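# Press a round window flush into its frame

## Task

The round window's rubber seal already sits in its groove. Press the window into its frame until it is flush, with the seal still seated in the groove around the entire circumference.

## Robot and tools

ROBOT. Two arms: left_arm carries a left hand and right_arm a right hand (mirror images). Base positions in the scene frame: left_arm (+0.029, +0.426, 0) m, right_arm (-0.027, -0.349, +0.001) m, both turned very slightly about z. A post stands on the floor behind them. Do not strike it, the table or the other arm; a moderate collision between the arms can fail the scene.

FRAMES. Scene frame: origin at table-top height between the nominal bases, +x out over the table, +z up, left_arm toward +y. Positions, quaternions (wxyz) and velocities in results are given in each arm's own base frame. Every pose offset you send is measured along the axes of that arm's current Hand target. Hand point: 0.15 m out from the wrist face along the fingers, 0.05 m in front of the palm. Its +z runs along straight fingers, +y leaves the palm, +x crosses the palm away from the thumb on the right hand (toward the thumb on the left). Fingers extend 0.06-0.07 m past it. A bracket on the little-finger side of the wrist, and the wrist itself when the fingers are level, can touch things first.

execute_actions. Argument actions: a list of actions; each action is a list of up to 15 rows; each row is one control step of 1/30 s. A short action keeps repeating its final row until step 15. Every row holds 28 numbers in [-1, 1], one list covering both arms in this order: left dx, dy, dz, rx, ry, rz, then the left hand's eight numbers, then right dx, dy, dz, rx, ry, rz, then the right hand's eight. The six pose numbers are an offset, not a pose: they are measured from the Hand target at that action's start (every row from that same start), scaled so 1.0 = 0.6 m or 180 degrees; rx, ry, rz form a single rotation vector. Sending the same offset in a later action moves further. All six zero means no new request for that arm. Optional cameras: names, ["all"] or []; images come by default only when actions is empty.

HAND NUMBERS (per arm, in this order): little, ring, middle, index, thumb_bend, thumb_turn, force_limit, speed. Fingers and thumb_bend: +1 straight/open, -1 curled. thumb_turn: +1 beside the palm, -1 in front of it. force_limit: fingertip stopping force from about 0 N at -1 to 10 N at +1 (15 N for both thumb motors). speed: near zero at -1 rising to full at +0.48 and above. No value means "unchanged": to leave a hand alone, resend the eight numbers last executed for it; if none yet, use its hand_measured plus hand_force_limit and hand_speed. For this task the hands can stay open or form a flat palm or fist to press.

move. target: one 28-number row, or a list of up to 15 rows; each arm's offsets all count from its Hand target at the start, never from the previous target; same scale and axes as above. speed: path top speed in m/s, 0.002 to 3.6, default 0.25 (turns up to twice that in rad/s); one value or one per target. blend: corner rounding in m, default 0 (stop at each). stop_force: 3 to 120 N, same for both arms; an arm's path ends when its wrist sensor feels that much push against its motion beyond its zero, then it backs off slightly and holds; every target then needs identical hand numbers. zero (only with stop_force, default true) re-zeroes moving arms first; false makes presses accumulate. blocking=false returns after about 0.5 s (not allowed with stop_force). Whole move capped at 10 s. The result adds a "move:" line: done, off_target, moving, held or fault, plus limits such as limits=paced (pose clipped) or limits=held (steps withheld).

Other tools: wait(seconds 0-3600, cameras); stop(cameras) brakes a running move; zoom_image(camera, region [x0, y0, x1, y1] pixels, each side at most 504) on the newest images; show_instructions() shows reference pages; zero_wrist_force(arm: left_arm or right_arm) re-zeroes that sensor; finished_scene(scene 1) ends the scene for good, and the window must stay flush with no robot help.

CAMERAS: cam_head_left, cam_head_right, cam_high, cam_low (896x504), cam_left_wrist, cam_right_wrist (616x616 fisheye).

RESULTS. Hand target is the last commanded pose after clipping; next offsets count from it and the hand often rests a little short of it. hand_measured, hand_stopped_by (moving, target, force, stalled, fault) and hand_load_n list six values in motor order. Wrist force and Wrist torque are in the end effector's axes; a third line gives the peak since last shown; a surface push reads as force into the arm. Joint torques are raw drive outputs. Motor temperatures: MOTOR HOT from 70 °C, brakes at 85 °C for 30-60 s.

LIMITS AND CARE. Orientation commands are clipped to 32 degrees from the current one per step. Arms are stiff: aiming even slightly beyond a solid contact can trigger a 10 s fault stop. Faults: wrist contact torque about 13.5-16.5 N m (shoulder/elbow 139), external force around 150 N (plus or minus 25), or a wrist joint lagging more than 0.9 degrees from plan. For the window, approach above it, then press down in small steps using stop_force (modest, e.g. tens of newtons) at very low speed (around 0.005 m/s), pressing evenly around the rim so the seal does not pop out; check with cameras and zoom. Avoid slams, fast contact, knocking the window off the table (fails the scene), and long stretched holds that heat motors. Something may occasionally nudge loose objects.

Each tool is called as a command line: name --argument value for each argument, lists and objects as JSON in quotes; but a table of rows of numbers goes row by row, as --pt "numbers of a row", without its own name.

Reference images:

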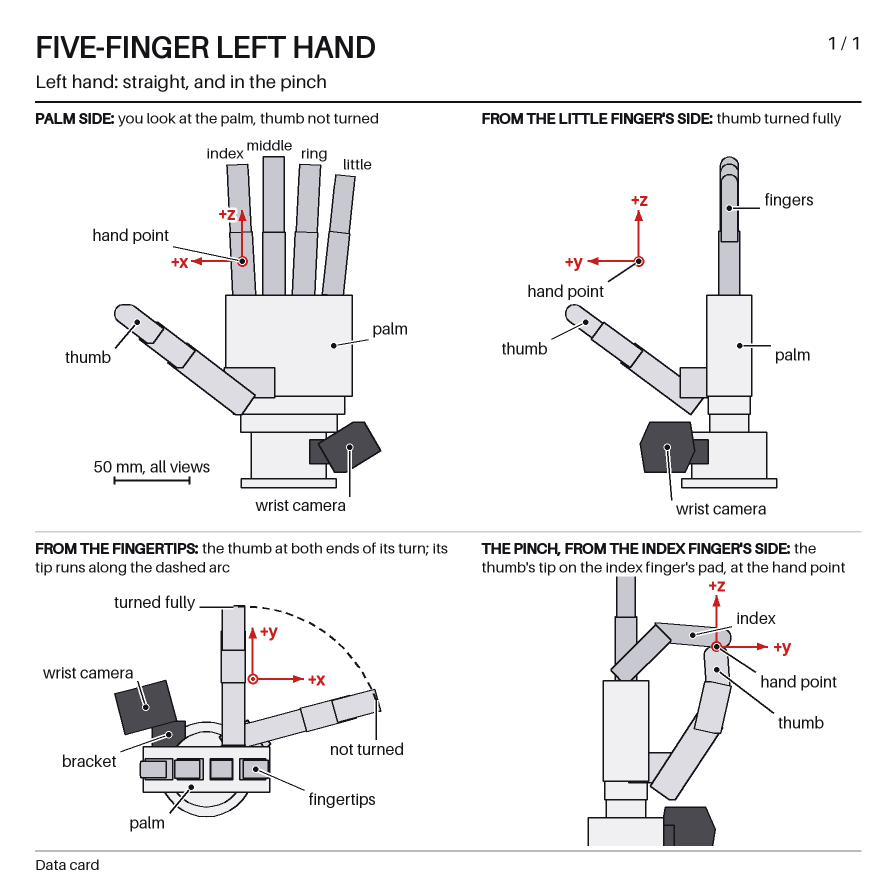

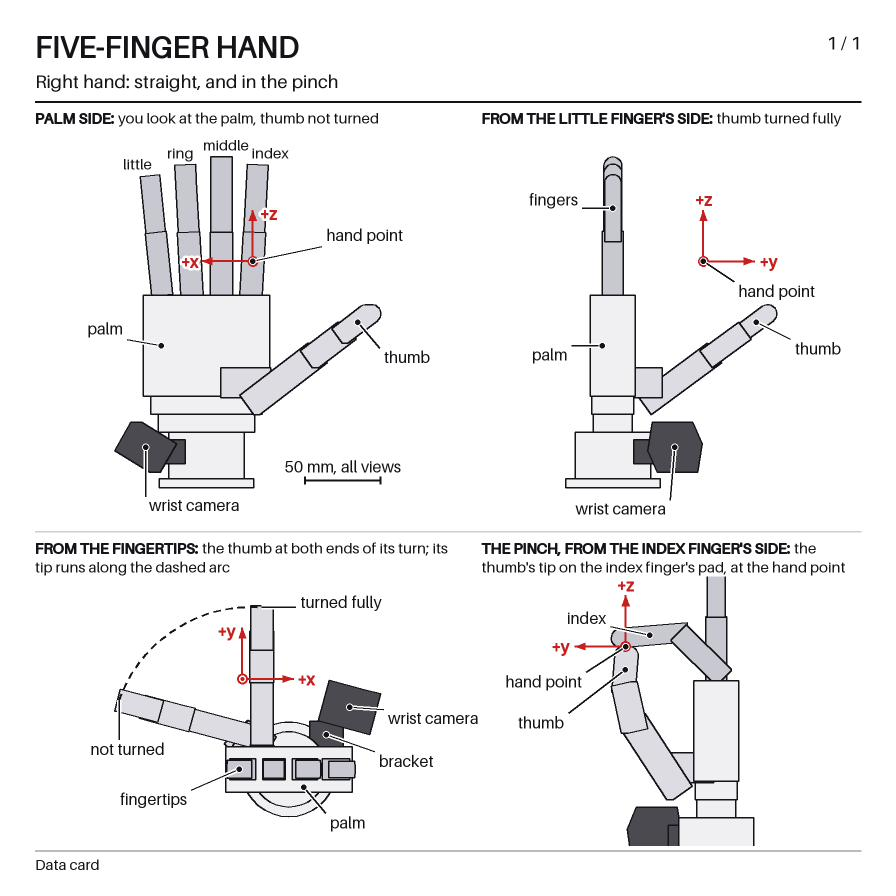

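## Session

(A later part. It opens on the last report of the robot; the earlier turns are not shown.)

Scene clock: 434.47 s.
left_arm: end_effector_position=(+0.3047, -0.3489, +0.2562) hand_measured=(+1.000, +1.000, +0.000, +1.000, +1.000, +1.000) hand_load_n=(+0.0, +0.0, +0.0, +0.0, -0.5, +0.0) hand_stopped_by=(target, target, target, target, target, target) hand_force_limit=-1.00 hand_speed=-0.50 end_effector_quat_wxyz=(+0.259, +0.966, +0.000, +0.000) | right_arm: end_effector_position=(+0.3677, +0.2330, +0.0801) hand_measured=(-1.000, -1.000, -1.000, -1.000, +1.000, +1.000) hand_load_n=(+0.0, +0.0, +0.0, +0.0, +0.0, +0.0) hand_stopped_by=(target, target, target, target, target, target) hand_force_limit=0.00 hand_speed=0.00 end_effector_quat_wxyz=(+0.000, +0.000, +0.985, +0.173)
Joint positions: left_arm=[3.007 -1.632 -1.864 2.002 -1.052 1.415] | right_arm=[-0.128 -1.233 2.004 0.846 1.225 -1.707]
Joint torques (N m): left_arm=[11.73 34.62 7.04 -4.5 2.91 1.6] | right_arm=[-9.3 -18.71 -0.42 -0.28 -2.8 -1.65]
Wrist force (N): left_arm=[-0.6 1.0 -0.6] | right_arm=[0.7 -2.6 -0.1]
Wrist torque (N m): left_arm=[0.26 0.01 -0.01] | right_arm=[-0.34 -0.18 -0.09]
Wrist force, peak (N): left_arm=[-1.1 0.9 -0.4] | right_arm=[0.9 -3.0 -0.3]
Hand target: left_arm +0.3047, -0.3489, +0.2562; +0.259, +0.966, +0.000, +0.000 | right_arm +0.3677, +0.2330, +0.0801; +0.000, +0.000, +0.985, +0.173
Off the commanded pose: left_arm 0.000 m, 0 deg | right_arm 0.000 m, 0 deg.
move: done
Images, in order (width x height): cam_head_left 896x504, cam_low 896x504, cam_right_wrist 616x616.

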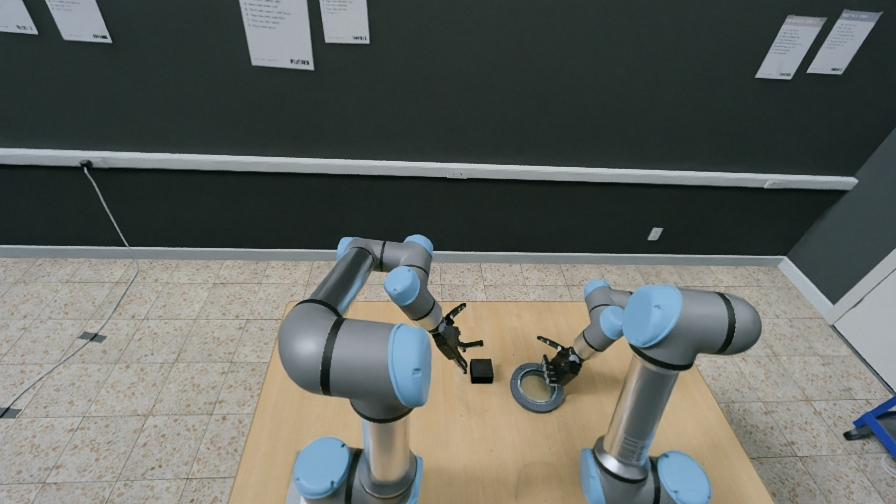

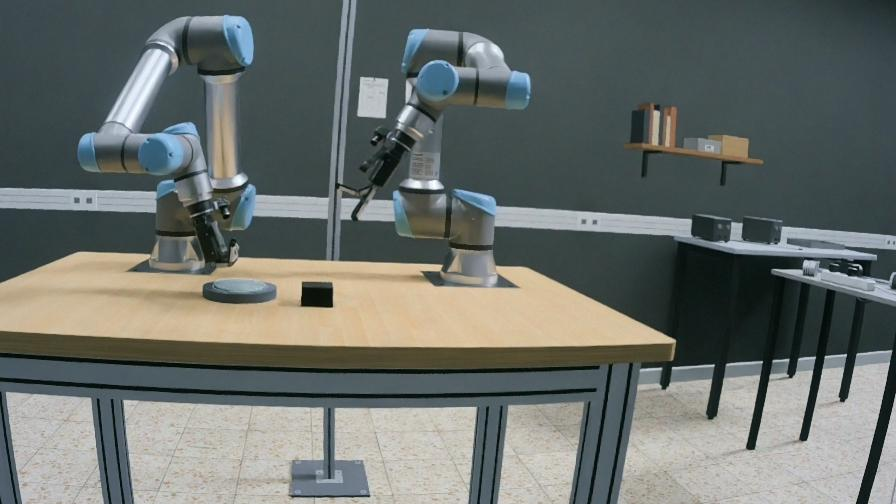

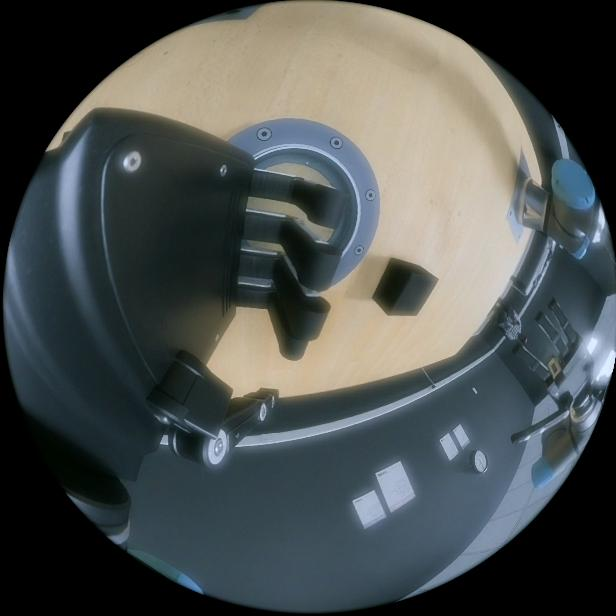

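move --target '[0,0,0,0,0,0,1,1,0,1,1,1,-1,-0.5,0,-0.0114,0.0313,0,0,0,-1,-1,-1,-1,1,1,0,0]' --speed 0.05

move --target '[0,0,0,0,0,0,1,1,0,1,1,1,-1,-0.5,0,-0.0114,0.0313,0,0,0,-1,-1,-1,-1,1,1,0,0]' --speed 0.004 --stop_force 10 --cameras '["cam_low","cam_right_wrist","cam_head_left"]'

zoom_image --camera "cam_low" --region '[190, 250, 290, 310]'

zoom_image --camera "cam_head_left" --region '[500, 340, 580, 420]'

Scene clock: 440.13 s.
left_arm: end_effector_position=(+0.3047, -0.3489, +0.2562) hand_measured=(+1.000, +1.000, +0.000, +1.000, +1.000, +1.000) hand_load_n=(+0.0, +0.0, +0.0, +0.0, +0.0, +0.0) hand_stopped_by=(target, target, target, target, target, target) hand_force_limit=-1.00 hand_speed=-0.50 end_effector_quat_wxyz=(+0.259, +0.966, +0.000, +0.000) | right_arm: end_effector_position=(+0.3678, +0.2329, +0.0602) hand_measured=(-1.000, -1.000, -1.000, -1.000, +1.000, +1.000) hand_load_n=(-0.5, +0.0, +0.0, +0.0, +0.0, +0.0) hand_stopped_by=(target, target, target, target, target, target) hand_force_limit=0.00 hand_speed=0.00 end_effector_quat_wxyz=(+0.000, +0.000, +0.985, +0.173)
Joint positions: left_arm=[3.007 -1.632 -1.864 2.002 -1.052 1.415] | right_arm=[-0.128 -1.196 2.02 0.794 1.225 -1.707]
Joint torques (N m): left_arm=[10.67 34.03 7.03 -4.53 2.72 1.74] | right_arm=[6.58 -20.88 0.54 -0.65 -0.14 1.73]
Wrist force (N): left_arm=[-0.9 1.1 -0.2] | right_arm=[0.9 -2.4 -0.3]
Wrist torque (N m): left_arm=[0.26 0.05 -0.02] | right_arm=[-0.27 -0.17 -0.06]
Wrist force, peak (N): left_arm=[-1.0 1.2 -0.6] | right_arm=[0.8 -3.0 -0.3]
Hand target: left_arm +0.3047, -0.3489, +0.2562; +0.259, +0.966, +0.000, +0.000 | right_arm +0.3677, +0.2330, +0.0601; +0.000, +0.000, +0.985, +0.173
Off the commanded pose: left_arm 0.000 m, 0 deg | right_arm 0.000 m, 0 deg.
move: done

Scene clock: 445.80 s.
left_arm: end_effector_position=(+0.3047, -0.3489, +0.2562) hand_measured=(+1.000, +1.000, +0.000, +1.000, +1.000, +1.000) hand_load_n=(+0.0, +0.0, +0.0, +0.0, +0.0, +0.0) hand_stopped_by=(target, target, target, target, target, target) hand_force_limit=-1.00 hand_speed=-0.50 end_effector_quat_wxyz=(+0.259, +0.966, +0.000, +0.000) | right_arm: end_effector_position=(+0.3677, +0.2330, +0.0417) hand_measured=(-1.000, -1.000, -1.000, -1.000, +1.000, +1.000) hand_load_n=(+0.0, +0.0, +0.0, +0.0, +0.0, +0.0) hand_stopped_by=(target, target, target, target, target, target) hand_force_limit=0.00 hand_speed=0.00 end_effector_quat_wxyz=(+0.000, +0.000, +0.985, +0.173)
Joint positions: left_arm=[3.007 -1.632 -1.864 2.002 -1.052 1.415] | right_arm=[-0.128 -1.159 2.032 0.745 1.225 -1.707]
Joint torques (N m): left_arm=[12.57 32.58 8.39 -4.67 2.54 1.47] | right_arm=[-7.5 -38.24 -18.73 4.38 -0.38 -1.29]
Wrist force (N): left_arm=[-0.3 0.7 -0.5] | right_arm=[1.3 0.1 -8.2]
Wrist torque (N m): left_arm=[0.21 -0.04 0.02] | right_arm=[0.38 0.23 0.09]
Wrist force, peak (N): left_arm=[-0.9 1.2 -0.4] | right_arm=[0.2 0.9 -10.8]
Hand target: left_arm +0.3047, -0.3489, +0.2562; +0.259, +0.966, +0.000, +0.000 | right_arm +0.3677, +0.2330, +0.0417; +0.000, +0.000, +0.985, +0.173 (not the last commanded pose)
Off the commanded pose: left_arm 0.000 m, 0 deg | right_arm 0.002 m, 0 deg.
move: contact (right_arm)
Images, in order (width x height): cam_head_left 896x504, cam_low 896x504, cam_right_wrist 616x616.

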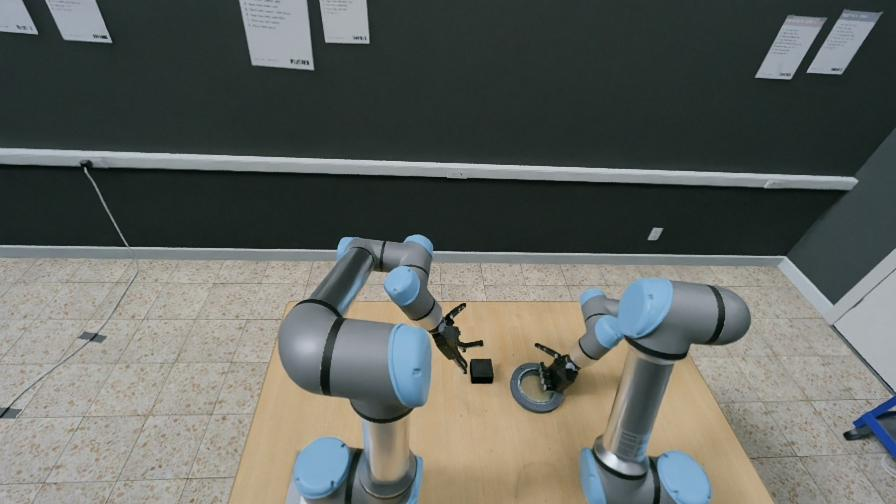

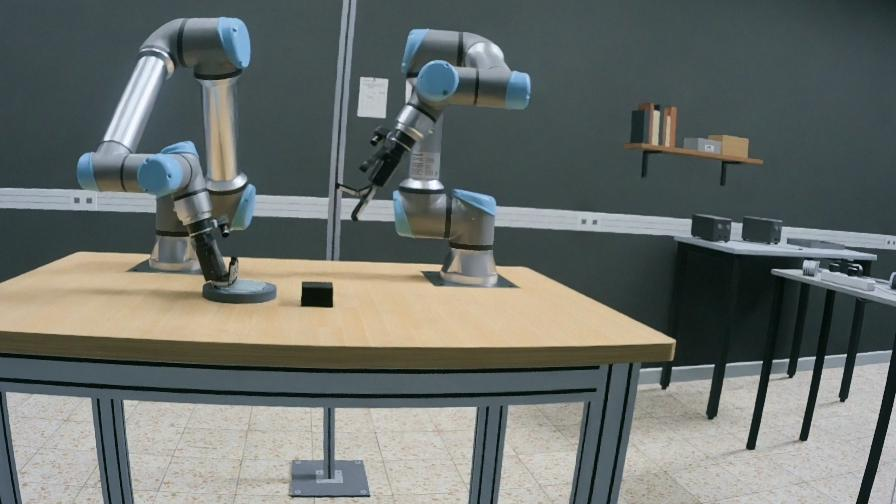

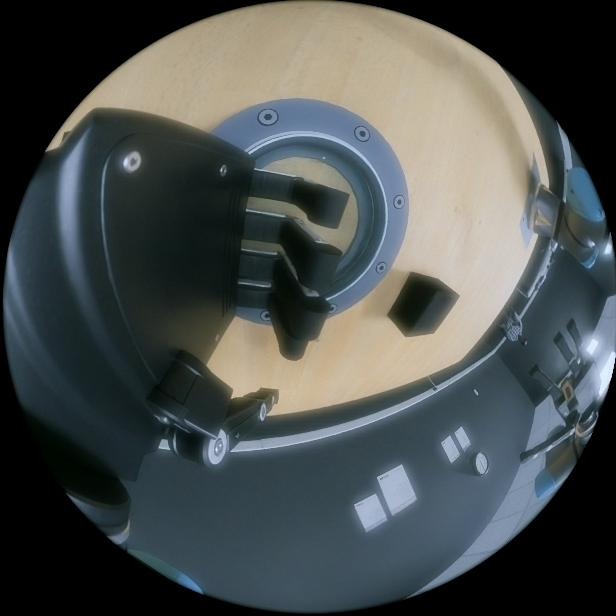

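Scaled by 5.040 from the camera's image (finer frame: 1280x720).

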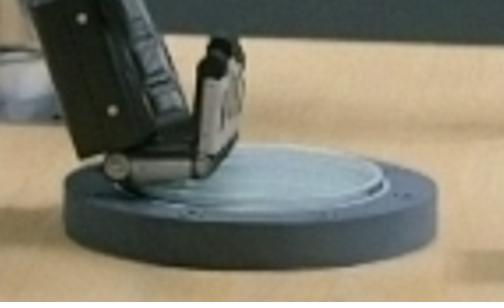

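Scaled by 6.300 from the camera's image (finer frame: 1280x720).

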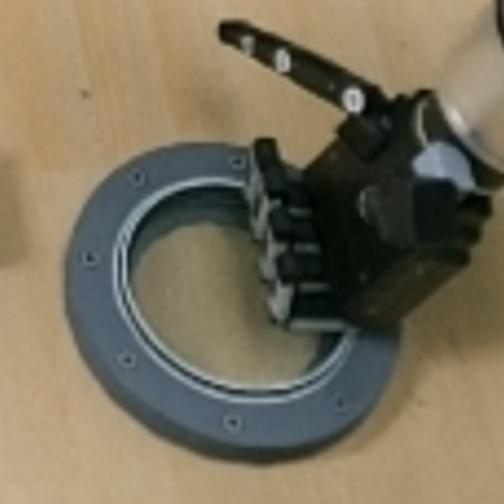

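move --target '[0,0,0,0,0,0,1,1,0,1,1,1,-1,-0.5,0,-0.00342,0.0094,0,0,0,-1,-1,-1,-1,1,1,0,0]' --speed 0.003 --stop_force 20 --zero false --cameras '["cam_low","cam_head_left"]'

zoom_image --camera "cam_low" --region '[190, 250, 290, 310]'

zoom_image --camera "cam_head_left" --region '[500, 340, 580, 420]'

Scene clock: 452.23 s.
left_arm: end_effector_position=(+0.3047, -0.3489, +0.2562) hand_measured=(+1.000, +1.000, +0.000, +1.000, +1.000, +1.000) hand_load_n=(+0.0, +0.0, +0.0, +0.0, +0.0, +0.0) hand_stopped_by=(target, target, target, target, target, target) hand_force_limit=-1.00 hand_speed=-0.50 end_effector_quat_wxyz=(+0.259, +0.966, +0.000, +0.000) | right_arm: end_effector_position=(+0.3677, +0.2330, +0.0364) hand_measured=(-1.000, -1.000, -1.000, -1.000, +1.000, +1.000) hand_load_n=(+0.0, +0.0, +0.0, +0.0, +0.0, +0.0) hand_stopped_by=(target, target, target, target, target, target) hand_force_limit=0.00 hand_speed=0.00 end_effector_quat_wxyz=(+0.000, +0.000, +0.985, +0.173)
Joint positions: left_arm=[3.007 -1.632 -1.864 2.002 -1.052 1.415] | right_arm=[-0.128 -1.149 2.035 0.731 1.225 -1.707]
Joint torques (N m): left_arm=[11.35 31.52 9.33 -4.51 2.75 1.77] | right_arm=[-4.52 -35.32 -14.84 2.1 -0.01 -1.36]
Wrist force (N): left_arm=[-0.6 0.9 -0.3] | right_arm=[1.7 -2.1 -17.0]
Wrist torque (N m): left_arm=[0.24 0.00 0.00] | right_arm=[0.77 0.64 0.03]
Wrist force, peak (N): left_arm=[-1.1 1.1 -0.6] | right_arm=[-0.9 -1.4 -20.6]
Hand target: left_arm +0.3047, -0.3489, +0.2562; +0.259, +0.966, +0.000, +0.000 | right_arm +0.3677, +0.2329, +0.0365; +0.000, +0.000, +0.985, +0.173 (not the last commanded pose)
Off the commanded pose: left_arm 0.000 m, 0 deg | right_arm 0.001 m, 0 deg.
move: contact (right_arm)
Images, in order (width x height): cam_head_left 896x504, cam_low 896x504.

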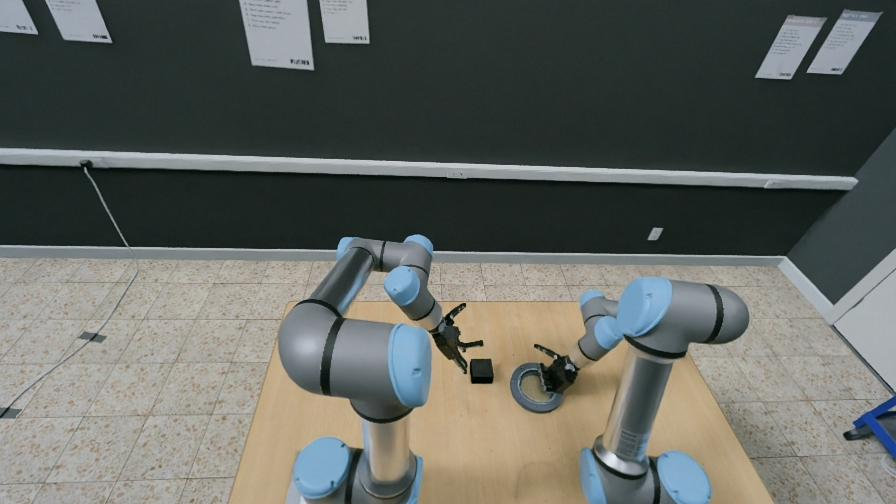

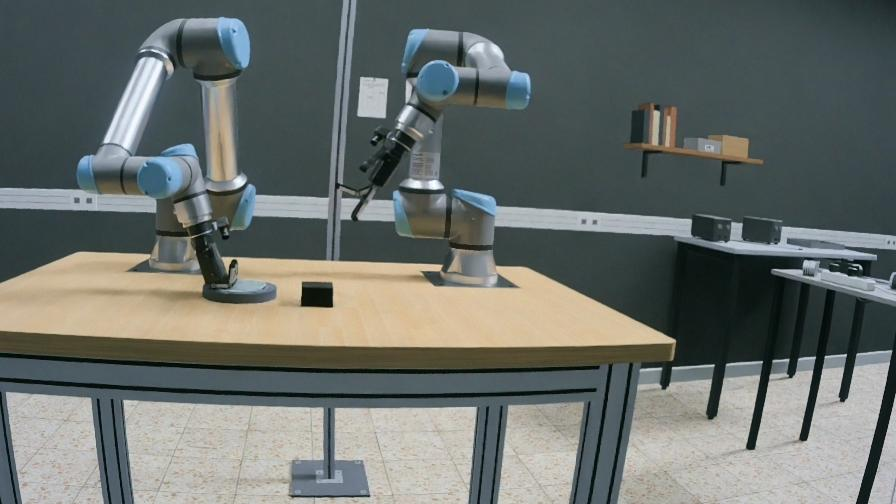

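Scaled by 5.040 from the camera's image (finer frame: 1280x720).

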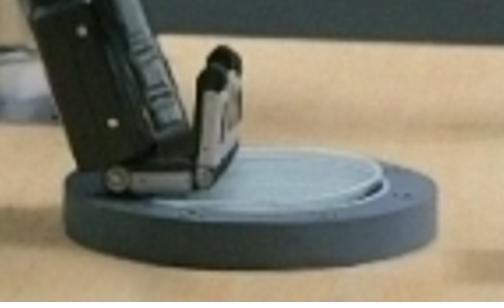

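Scaled by 6.300 from the camera's image (finer frame: 1280x720).

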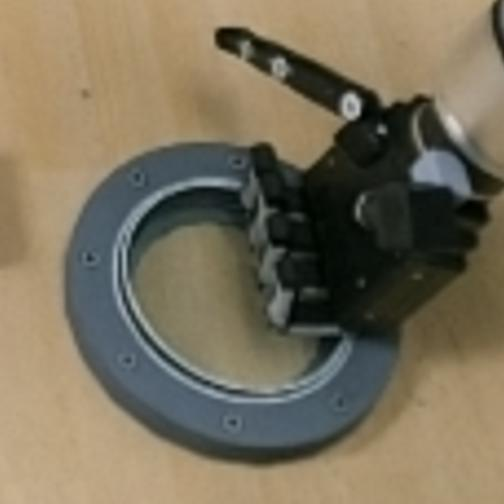

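move --target '[0,0,0,0,0,0,1,1,0,1,1,1,-1,-0.5,0,0.0257,-0.0705,0,0,0,-1,-1,-1,-1,1,1,0,0]' --speed 0.06 --cameras '["cam_low","cam_head_left","cam_right_wrist"]'

zoom_image --camera "cam_low" --region '[200, 260, 280, 308]'

zoom_image --camera "cam_head_left" --region '[500, 350, 570, 420]'

zoom_image --camera "cam_right_wrist" --region '[220, 100, 400, 280]'

Scene clock: 456.33 s.
left_arm: end_effector_position=(+0.3047, -0.3489, +0.2562) hand_measured=(+1.000, +1.000, +0.000, +1.000, +1.000, +1.000) hand_load_n=(+0.0, +0.0, +0.0, +0.0, +0.0, +0.0) hand_stopped_by=(target, target, target, target, target, target) hand_force_limit=-1.00 hand_speed=-0.50 end_effector_quat_wxyz=(+0.259, +0.966, +0.000, +0.000) | right_arm: end_effector_position=(+0.3677, +0.2330, +0.0814) hand_measured=(-1.000, -1.000, -1.000, -1.000, +1.000, +1.000) hand_load_n=(+0.0, +0.0, +0.5, +0.0, +0.0, +0.0) hand_stopped_by=(target, target, target, target, target, target) hand_force_limit=0.00 hand_speed=0.00 end_effector_quat_wxyz=(+0.000, +0.000, +0.985, +0.173)
Joint positions: left_arm=[3.007 -1.632 -1.864 2.002 -1.052 1.415] | right_arm=[-0.128 -1.235 2.003 0.85 1.225 -1.707]
Joint torques (N m): left_arm=[11.82 32.61 8.22 -4.77 2.77 1.59] | right_arm=[-6.13 -38.38 -25.57 6.02 0.77 -1.37]
Wrist force (N): left_arm=[-0.7 1.0 -0.3] | right_arm=[0.8 -2.7 -0.5]
Wrist torque (N m): left_arm=[0.25 0.01 -0.01] | right_arm=[-0.33 -0.16 -0.08]
Wrist force, peak (N): left_arm=[-0.7 1.3 -0.7] | right_arm=[1.3 -1.8 -17.6]
Hand target: left_arm +0.3047, -0.3489, +0.2562; +0.259, +0.966, +0.000, +0.000 | right_arm +0.3678, +0.2330, +0.0815; +0.000, +0.000, +0.985, +0.173
Off the commanded pose: left_arm 0.000 m, 0 deg | right_arm 0.000 m, 0 deg.
move: done
Images, in order (width x height): cam_head_left 896x504, cam_low 896x504, cam_right_wrist 616x616.

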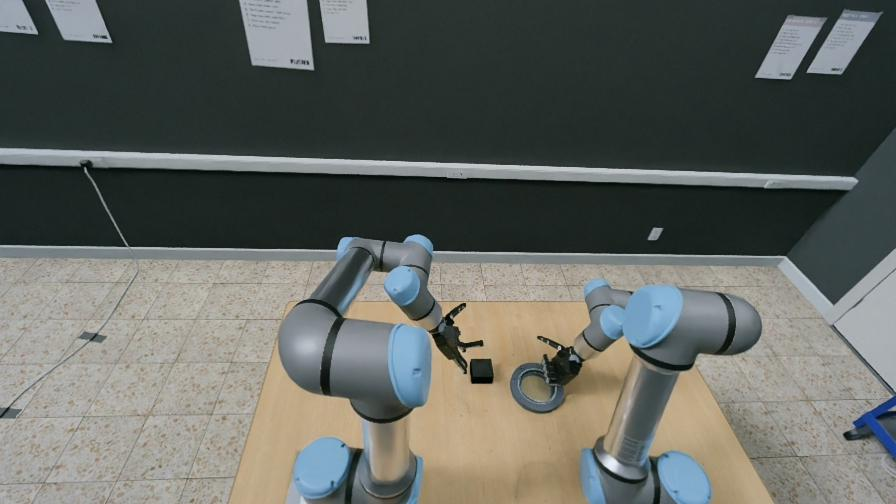

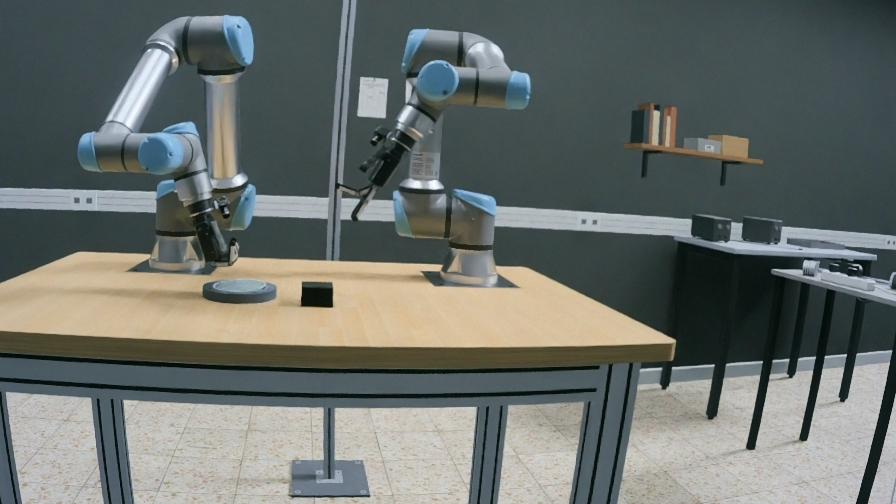

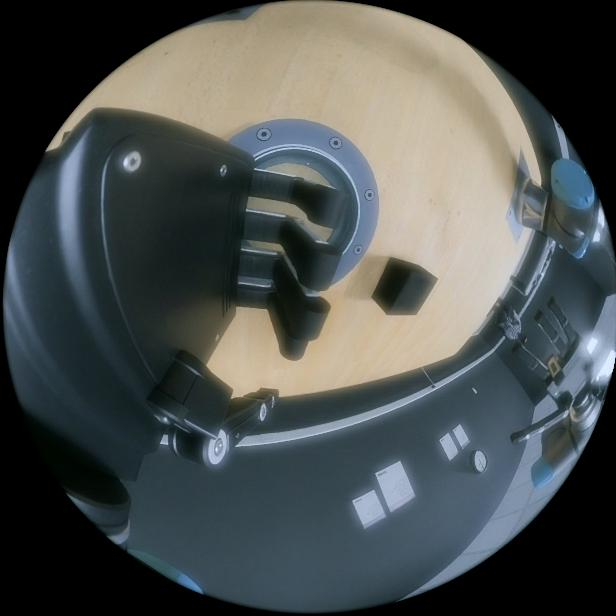

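Scaled by 6.300 from the camera's image (finer frame: 1280x720).

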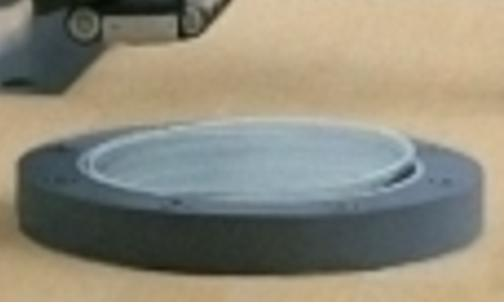

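Scaled by 7.200 from the camera's image (finer frame: 1280x720).

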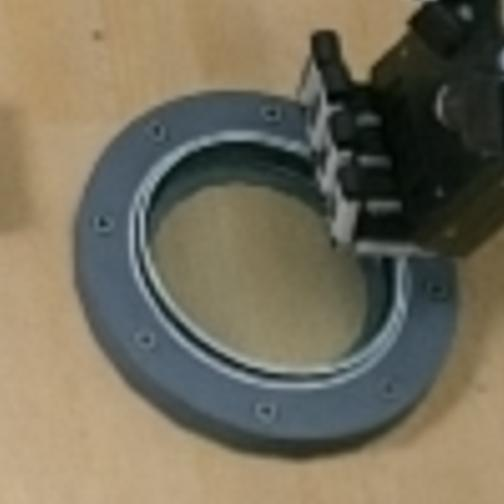

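Scaled by 2.800 from the camera's image (finer frame: 880x880).

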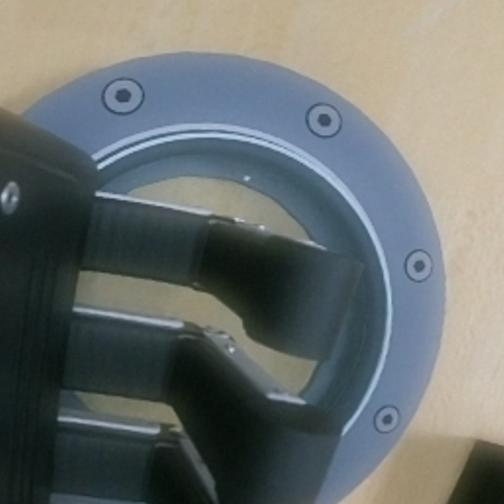

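move --pt "0 0 0 0 0 0 1 1 0 1 1 1 -1 -0.5 0 0.0627 0.0228 0 0 0 -1 -1 -1 -1 1 1 0 0" --pt "0 0 0 0 0 0 1 1 0 1 1 1 -1 -0.5 0 0.0427 0.0776 0 0 0 -1 -1 -1 -1 1 1 0 0" --speed 0.06 --blend '[0.01,0]'

move --target '[0,0,0,0,0,0,1,1,0,1,1,1,-1,-0.5,0,-0.0114,0.0313,0,0,0,-1,-1,-1,-1,1,1,0,0]' --speed 0.004 --stop_force 15 --cameras '["cam_low","cam_head_left"]'

zoom_image --camera "cam_low" --region '[200, 260, 280, 308]'

zoom_image --camera "cam_head_left" --region '[500, 350, 570, 420]'

Scene clock: 461.77 s.
left_arm: end_effector_position=(+0.3047, -0.3489, +0.2562) hand_measured=(+1.000, +1.000, +0.000, +1.000, +1.000, +1.000) hand_load_n=(+0.0, +0.0, +0.0, +0.0, -0.5, +0.0) hand_stopped_by=(target, target, target, target, target, target) hand_force_limit=-1.00 hand_speed=-0.50 end_effector_quat_wxyz=(+0.259, +0.966, +0.000, +0.000) | right_arm: end_effector_position=(+0.3678, +0.2730, +0.0465) hand_measured=(-1.000, -1.000, -1.000, -1.000, +1.000, +1.000) hand_load_n=(+0.0, +0.0, +0.0, +0.0, +0.0, +0.0) hand_stopped_by=(target, target, target, target, target, target) hand_force_limit=0.00 hand_speed=0.00 end_effector_quat_wxyz=(+0.000, +0.000, +0.985, +0.173)
Joint positions: left_arm=[3.007 -1.632 -1.864 2.002 -1.052 1.415] | right_arm=[-0.007 -1.154 1.987 0.74 1.222 -1.578]
Joint torques (N m): left_arm=[11.3 31.78 8.11 -4.58 2.46 1.49] | right_arm=[8.72 -22.93 0.05 -0.8 -0.95 2.32]
Wrist force (N): left_arm=[-0.9 1.0 -0.3] | right_arm=[-0.1 -2.3 0.2]
Wrist torque (N m): left_arm=[0.25 0.04 -0.02] | right_arm=[-0.28 -0.02 -0.25]
Wrist force, peak (N): left_arm=[-0.8 1.1 -0.7] | right_arm=[0.3 -3.1 -0.2]
Hand target: left_arm +0.3047, -0.3489, +0.2562; +0.259, +0.966, +0.000, +0.000 | right_arm +0.3678, +0.2730, +0.0465; +0.000, +0.000, +0.985, +0.173
Off the commanded pose: left_arm 0.000 m, 0 deg | right_arm 0.000 m, 0 deg.
move: done

Scene clock: 464.73 s.
left_arm: end_effector_position=(+0.3047, -0.3489, +0.2562) hand_measured=(+1.000, +1.000, +0.000, +1.000, +1.000, +1.000) hand_load_n=(+0.0, +0.0, +0.0, +0.0, +0.0, +0.0) hand_stopped_by=(target, target, target, target, target, target) hand_force_limit=-1.00 hand_speed=-0.50 end_effector_quat_wxyz=(+0.259, +0.966, +0.000, +0.000) | right_arm: end_effector_position=(+0.3677, +0.2730, +0.0388) hand_measured=(-1.000, -1.000, -1.000, -1.000, +1.000, +1.000) hand_load_n=(-0.5, +0.0, +0.0, +0.0, +0.0, +0.0) hand_stopped_by=(target, target, target, target, target, target) hand_force_limit=0.00 hand_speed=0.00 end_effector_quat_wxyz=(+0.000, +0.000, +0.985, +0.173)
Joint positions: left_arm=[3.007 -1.632 -1.864 2.002 -1.052 1.415] | right_arm=[-0.007 -1.139 1.992 0.721 1.222 -1.578]
Joint torques (N m): left_arm=[12.11 32.11 7.62 -4.7 2.53 1.71] | right_arm=[4.96 -36.17 -13.57 3.5 -1.24 0.92]
Wrist force (N): left_arm=[-0.5 0.6 -0.7] | right_arm=[-1.6 -0.2 -14.6]
Wrist torque (N m): left_arm=[0.22 -0.02 0.01] | right_arm=[0.74 0.77 -0.23]
Wrist force, peak (N): left_arm=[-0.9 1.2 -0.3] | right_arm=[-2.6 1.5 -19.1]
Hand target: left_arm +0.3047, -0.3489, +0.2562; +0.259, +0.966, +0.000, +0.000 | right_arm +0.3678, +0.2730, +0.0388; +0.000, +0.000, +0.985, +0.173 (not the last commanded pose)
Off the commanded pose: left_arm 0.000 m, 0 deg | right_arm 0.012 m, 0 deg.
move: contact (right_arm)
Images, in order (width x height): cam_head_left 896x504, cam_low 896x504.

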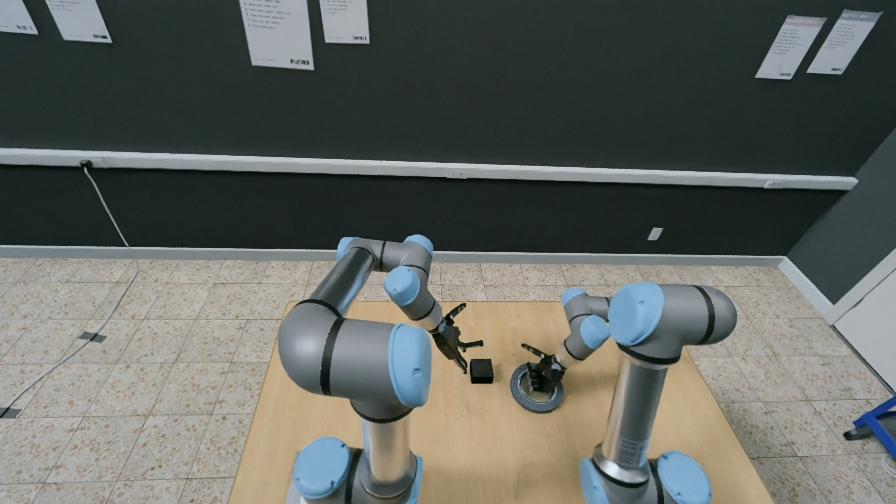

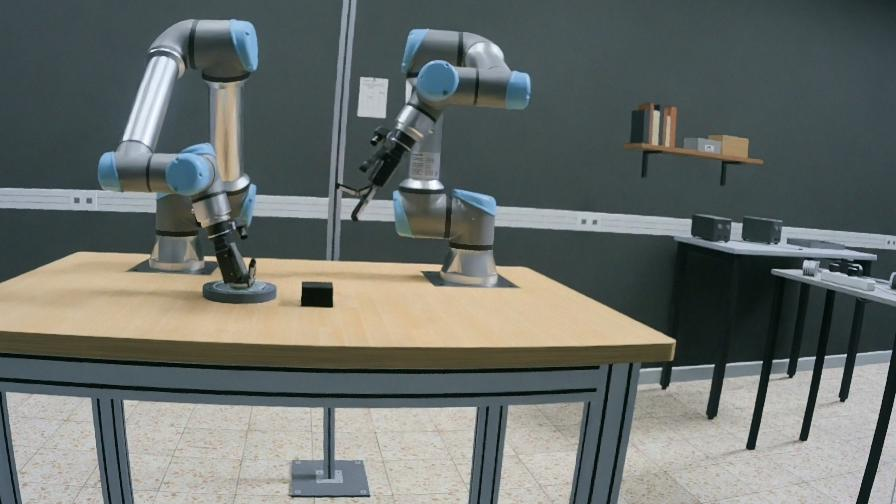

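Scaled by 6.300 from the camera's image (finer frame: 1280x720).

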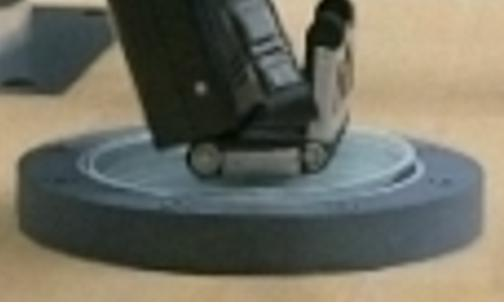

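Scaled by 7.200 from the camera's image (finer frame: 1280x720).

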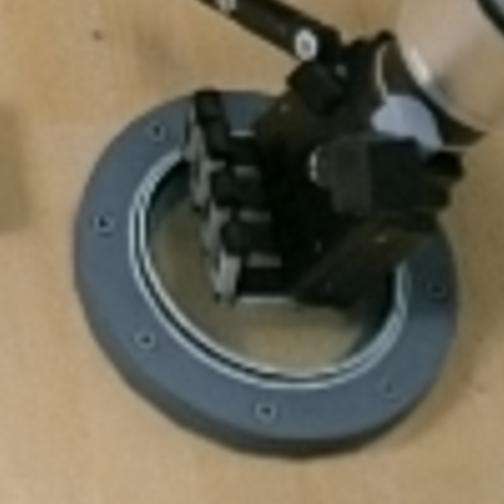

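move --target '[0,0,0,0,0,0,1,1,0,1,1,1,-1,-0.5,0,-0.00342,0.0094,0,0,0,-1,-1,-1,-1,1,1,0,0]' --speed 0.003 --stop_force 30 --zero false --cameras '["cam_low"]'

zoom_image --camera "cam_low" --region '[200, 260, 280, 308]'

Scene clock: 468.57 s.
left_arm: end_effector_position=(+0.3047, -0.3489, +0.2562) hand_measured=(+1.000, +1.000, +0.000, +1.000, +1.000, +1.000) hand_load_n=(+0.0, +0.0, +0.0, +0.0, +0.0, +0.0) hand_stopped_by=(target, target, target, target, target, target) hand_force_limit=-1.00 hand_speed=-0.50 end_effector_quat_wxyz=(+0.259, +0.966, +0.000, +0.000) | right_arm: end_effector_position=(+0.3678, +0.2730, +0.0354) hand_measured=(-1.000, -1.000, -1.000, -1.000, +1.000, +1.000) hand_load_n=(+0.0, +0.0, +0.0, +0.0, +0.0, +0.0) hand_stopped_by=(target, target, target, target, target, target) hand_force_limit=0.00 hand_speed=0.00 end_effector_quat_wxyz=(+0.000, +0.000, +0.985, +0.173)
Joint positions: left_arm=[3.007 -1.632 -1.864 2.002 -1.052 1.415] | right_arm=[-0.007 -1.133 1.994 0.712 1.222 -1.578]
Joint torques (N m): left_arm=[11.24 30.6 8.85 -4.42 2.4 1.53] | right_arm=[3.6 -30.98 -7.7 2.11 -0.17 0.6]
Wrist force (N): left_arm=[-0.8 0.9 -0.6] | right_arm=[-4.8 2.3 -28.1]
Wrist torque (N m): left_arm=[0.24 0.03 -0.01] | right_arm=[1.72 1.43 -0.29]
Wrist force, peak (N): left_arm=[-0.7 1.4 -0.5] | right_arm=[-7.0 3.3 -33.4]
Hand target: left_arm +0.3047, -0.3489, +0.2562; +0.259, +0.966, +0.000, +0.000 | right_arm +0.3678, +0.2730, +0.0354; +0.000, +0.000, +0.985, +0.173 (not the last commanded pose)
Off the commanded pose: left_arm 0.000 m, 0 deg | right_arm 0.003 m, 0 deg.
move: contact (right_arm)

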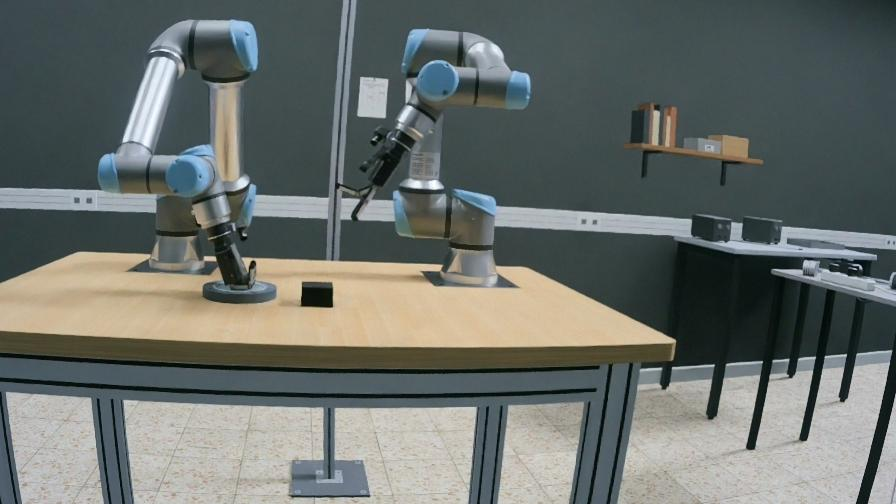

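Scaled by 6.300 from the camera's image (finer frame: 1280x720).

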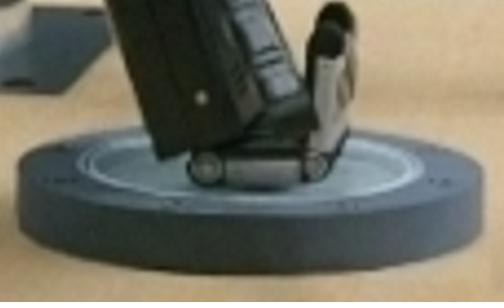

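move --target '[0,0,0,0,0,0,1,1,0,1,1,1,-1,-0.5,0,-0.00342,0.0094,0,0,0,-1,-1,-1,-1,1,1,0,0]' --speed 0.003 --stop_force 45 --zero false

move --target '[0,0,0,0,0,0,1,1,0,1,1,1,-1,-0.5,0,0.0257,-0.0705,0,0,0,-1,-1,-1,-1,1,1,0,0]' --speed 0.06 --cameras '["cam_low","cam_head_left","cam_right_wrist"]'

zoom_image --camera "cam_low" --region '[200, 260, 280, 308]'

zoom_image --camera "cam_head_left" --region '[500, 350, 570, 420]'

zoom_image --camera "cam_right_wrist" --region '[220, 100, 400, 280]'

Scene clock: 472.67 s.
left_arm: end_effector_position=(+0.3047, -0.3489, +0.2562) hand_measured=(+1.000, +1.000, +0.000, +1.000, +1.000, +1.000) hand_load_n=(+0.5, +0.5, +0.0, +0.0, +0.0, +0.0) hand_stopped_by=(target, target, target, target, target, target) hand_force_limit=-1.00 hand_speed=-0.50 end_effector_quat_wxyz=(+0.259, +0.966, +0.000, +0.000) | right_arm: end_effector_position=(+0.3679, +0.2730, +0.0350) hand_measured=(-1.000, -1.000, -1.000, -1.000, +1.000, +1.000) hand_load_n=(+0.5, +0.5, +0.0, +0.0, -0.5, +0.0) hand_stopped_by=(target, target, target, target, target, target) hand_force_limit=0.00 hand_speed=0.00 end_effector_quat_wxyz=(+0.000, +0.000, +0.985, +0.173)
Joint positions: left_arm=[3.007 -1.632 -1.864 2.002 -1.052 1.415] | right_arm=[-0.007 -1.132 1.994 0.711 1.222 -1.578]
Joint torques (N m): left_arm=[10.65 28.76 9.07 -4.49 2.56 1.7] | right_arm=[3.04 -23.12 -2.58 2.08 -0.21 0.48]
Wrist force (N): left_arm=[-0.7 1.0 -0.6] | right_arm=[-15.6 1.8 -46.3]
Wrist torque (N m): left_arm=[0.27 0.01 -0.01] | right_arm=[2.75 2.54 -0.99]
Wrist force, peak (N): left_arm=[-0.8 1.4 -0.3] | right_arm=[-17.1 3.2 -52.5]
Hand target: left_arm +0.3047, -0.3489, +0.2562; +0.259, +0.966, +0.000, +0.000 | right_arm +0.3680, +0.2730, +0.0350; +0.000, +0.000, +0.985, +0.173 (not the last commanded pose)
Off the commanded pose: left_arm 0.000 m, 0 deg | right_arm 0.006 m, 0 deg.
move: contact (right_arm)

Scene clock: 473.90 s.
left_arm: end_effector_position=(+0.3047, -0.3489, +0.2562) hand_measured=(+1.000, +1.000, +0.000, +1.000, +1.000, +1.000) hand_load_n=(+0.0, +0.0, +0.0, +0.0, -0.5, +0.0) hand_stopped_by=(target, target, target, target, target, target) hand_force_limit=-1.00 hand_speed=-0.50 end_effector_quat_wxyz=(+0.259, +0.966, +0.000, +0.000) | right_arm: end_effector_position=(+0.3679, +0.2731, +0.0800) hand_measured=(-1.000, -1.000, -1.000, -1.000, +1.000, +1.000) hand_load_n=(+0.0, +0.0, +0.0, +0.0, +0.0, +0.0) hand_stopped_by=(target, target, target, target, target, target) hand_force_limit=0.00 hand_speed=0.00 end_effector_quat_wxyz=(+0.000, +0.000, +0.985, +0.173)
Joint positions: left_arm=[3.007 -1.632 -1.864 2.002 -1.052 1.415] | right_arm=[-0.007 -1.215 1.962 0.826 1.222 -1.578]
Joint torques (N m): left_arm=[12.04 30.4 7.87 -4.29 2.7 1.75] | right_arm=[-7.58 -40.57 -25.15 5.79 0.15 -1.33]
Wrist force (N): left_arm=[-0.6 0.8 -0.4] | right_arm=[0.5 -2.4 0.0]
Wrist torque (N m): left_arm=[0.24 0.01 0.00] | right_arm=[-0.28 -0.13 -0.23]
Wrist force, peak (N): left_arm=[-1.0 1.0 -0.4] | right_arm=[-15.9 1.0 -45.2]
Hand target: left_arm +0.3047, -0.3489, +0.2562; +0.259, +0.966, +0.000, +0.000 | right_arm +0.3680, +0.2730, +0.0800; +0.000, +0.000, +0.985, +0.173
Off the commanded pose: left_arm 0.000 m, 0 deg | right_arm 0.000 m, 0 deg.
move: done
Images, in order (width x height): cam_head_left 896x504, cam_low 896x504, cam_right_wrist 616x616.

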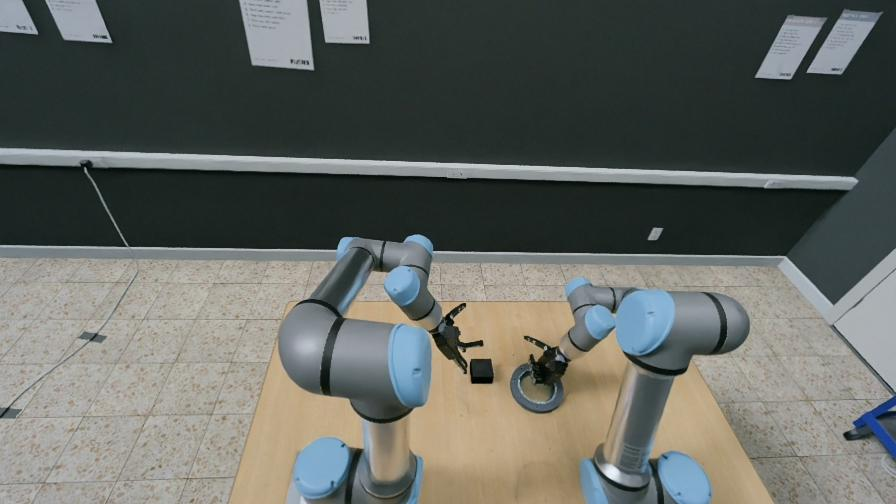

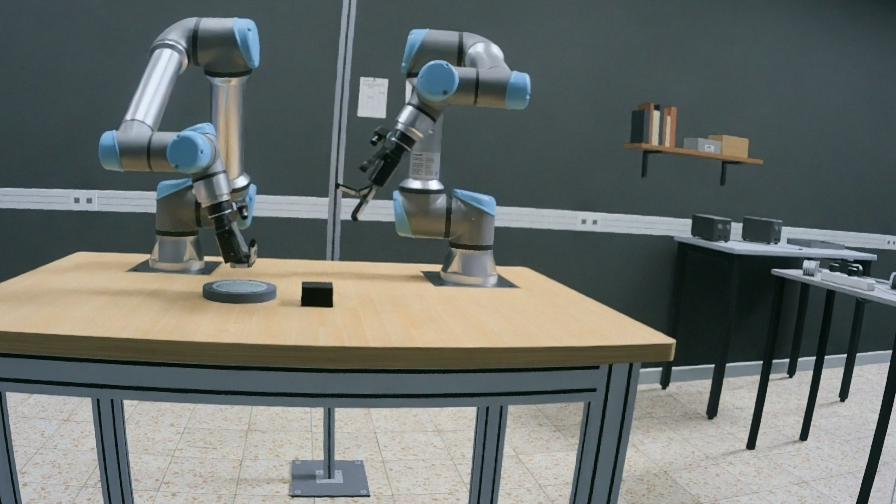

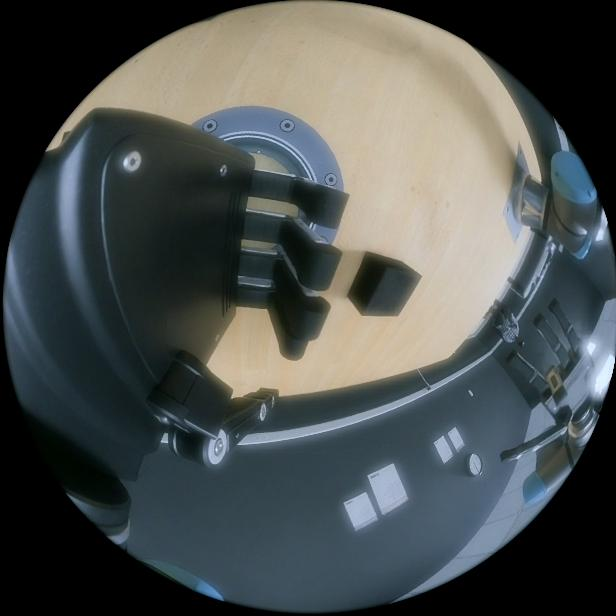

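Scaled by 6.300 from the camera's image (finer frame: 1280x720).

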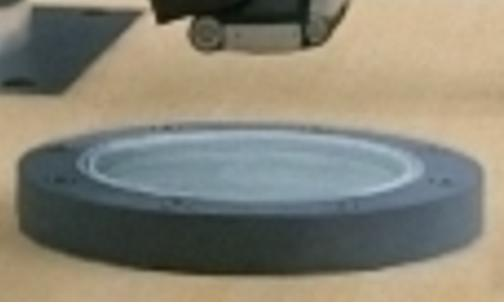

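Scaled by 7.200 from the camera's image (finer frame: 1280x720).

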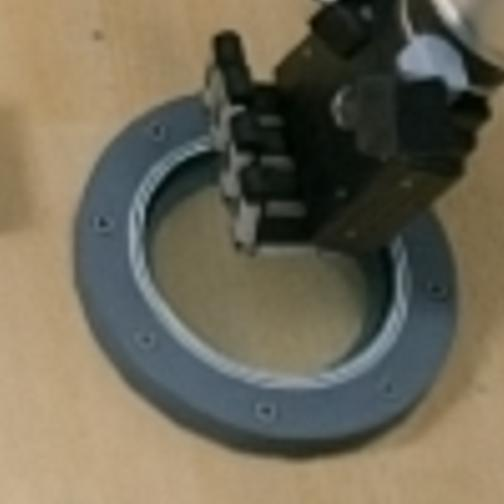

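Scaled by 2.800 from the camera's image (finer frame: 880x880).

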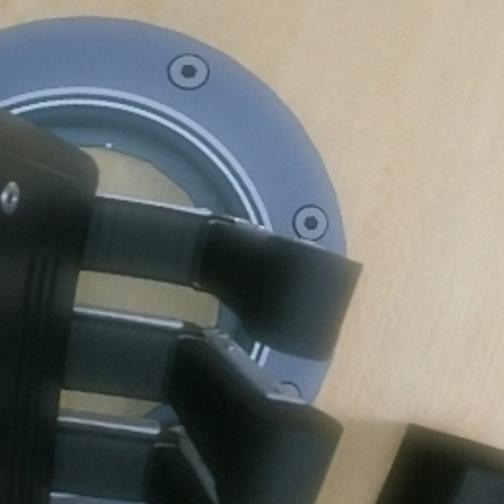

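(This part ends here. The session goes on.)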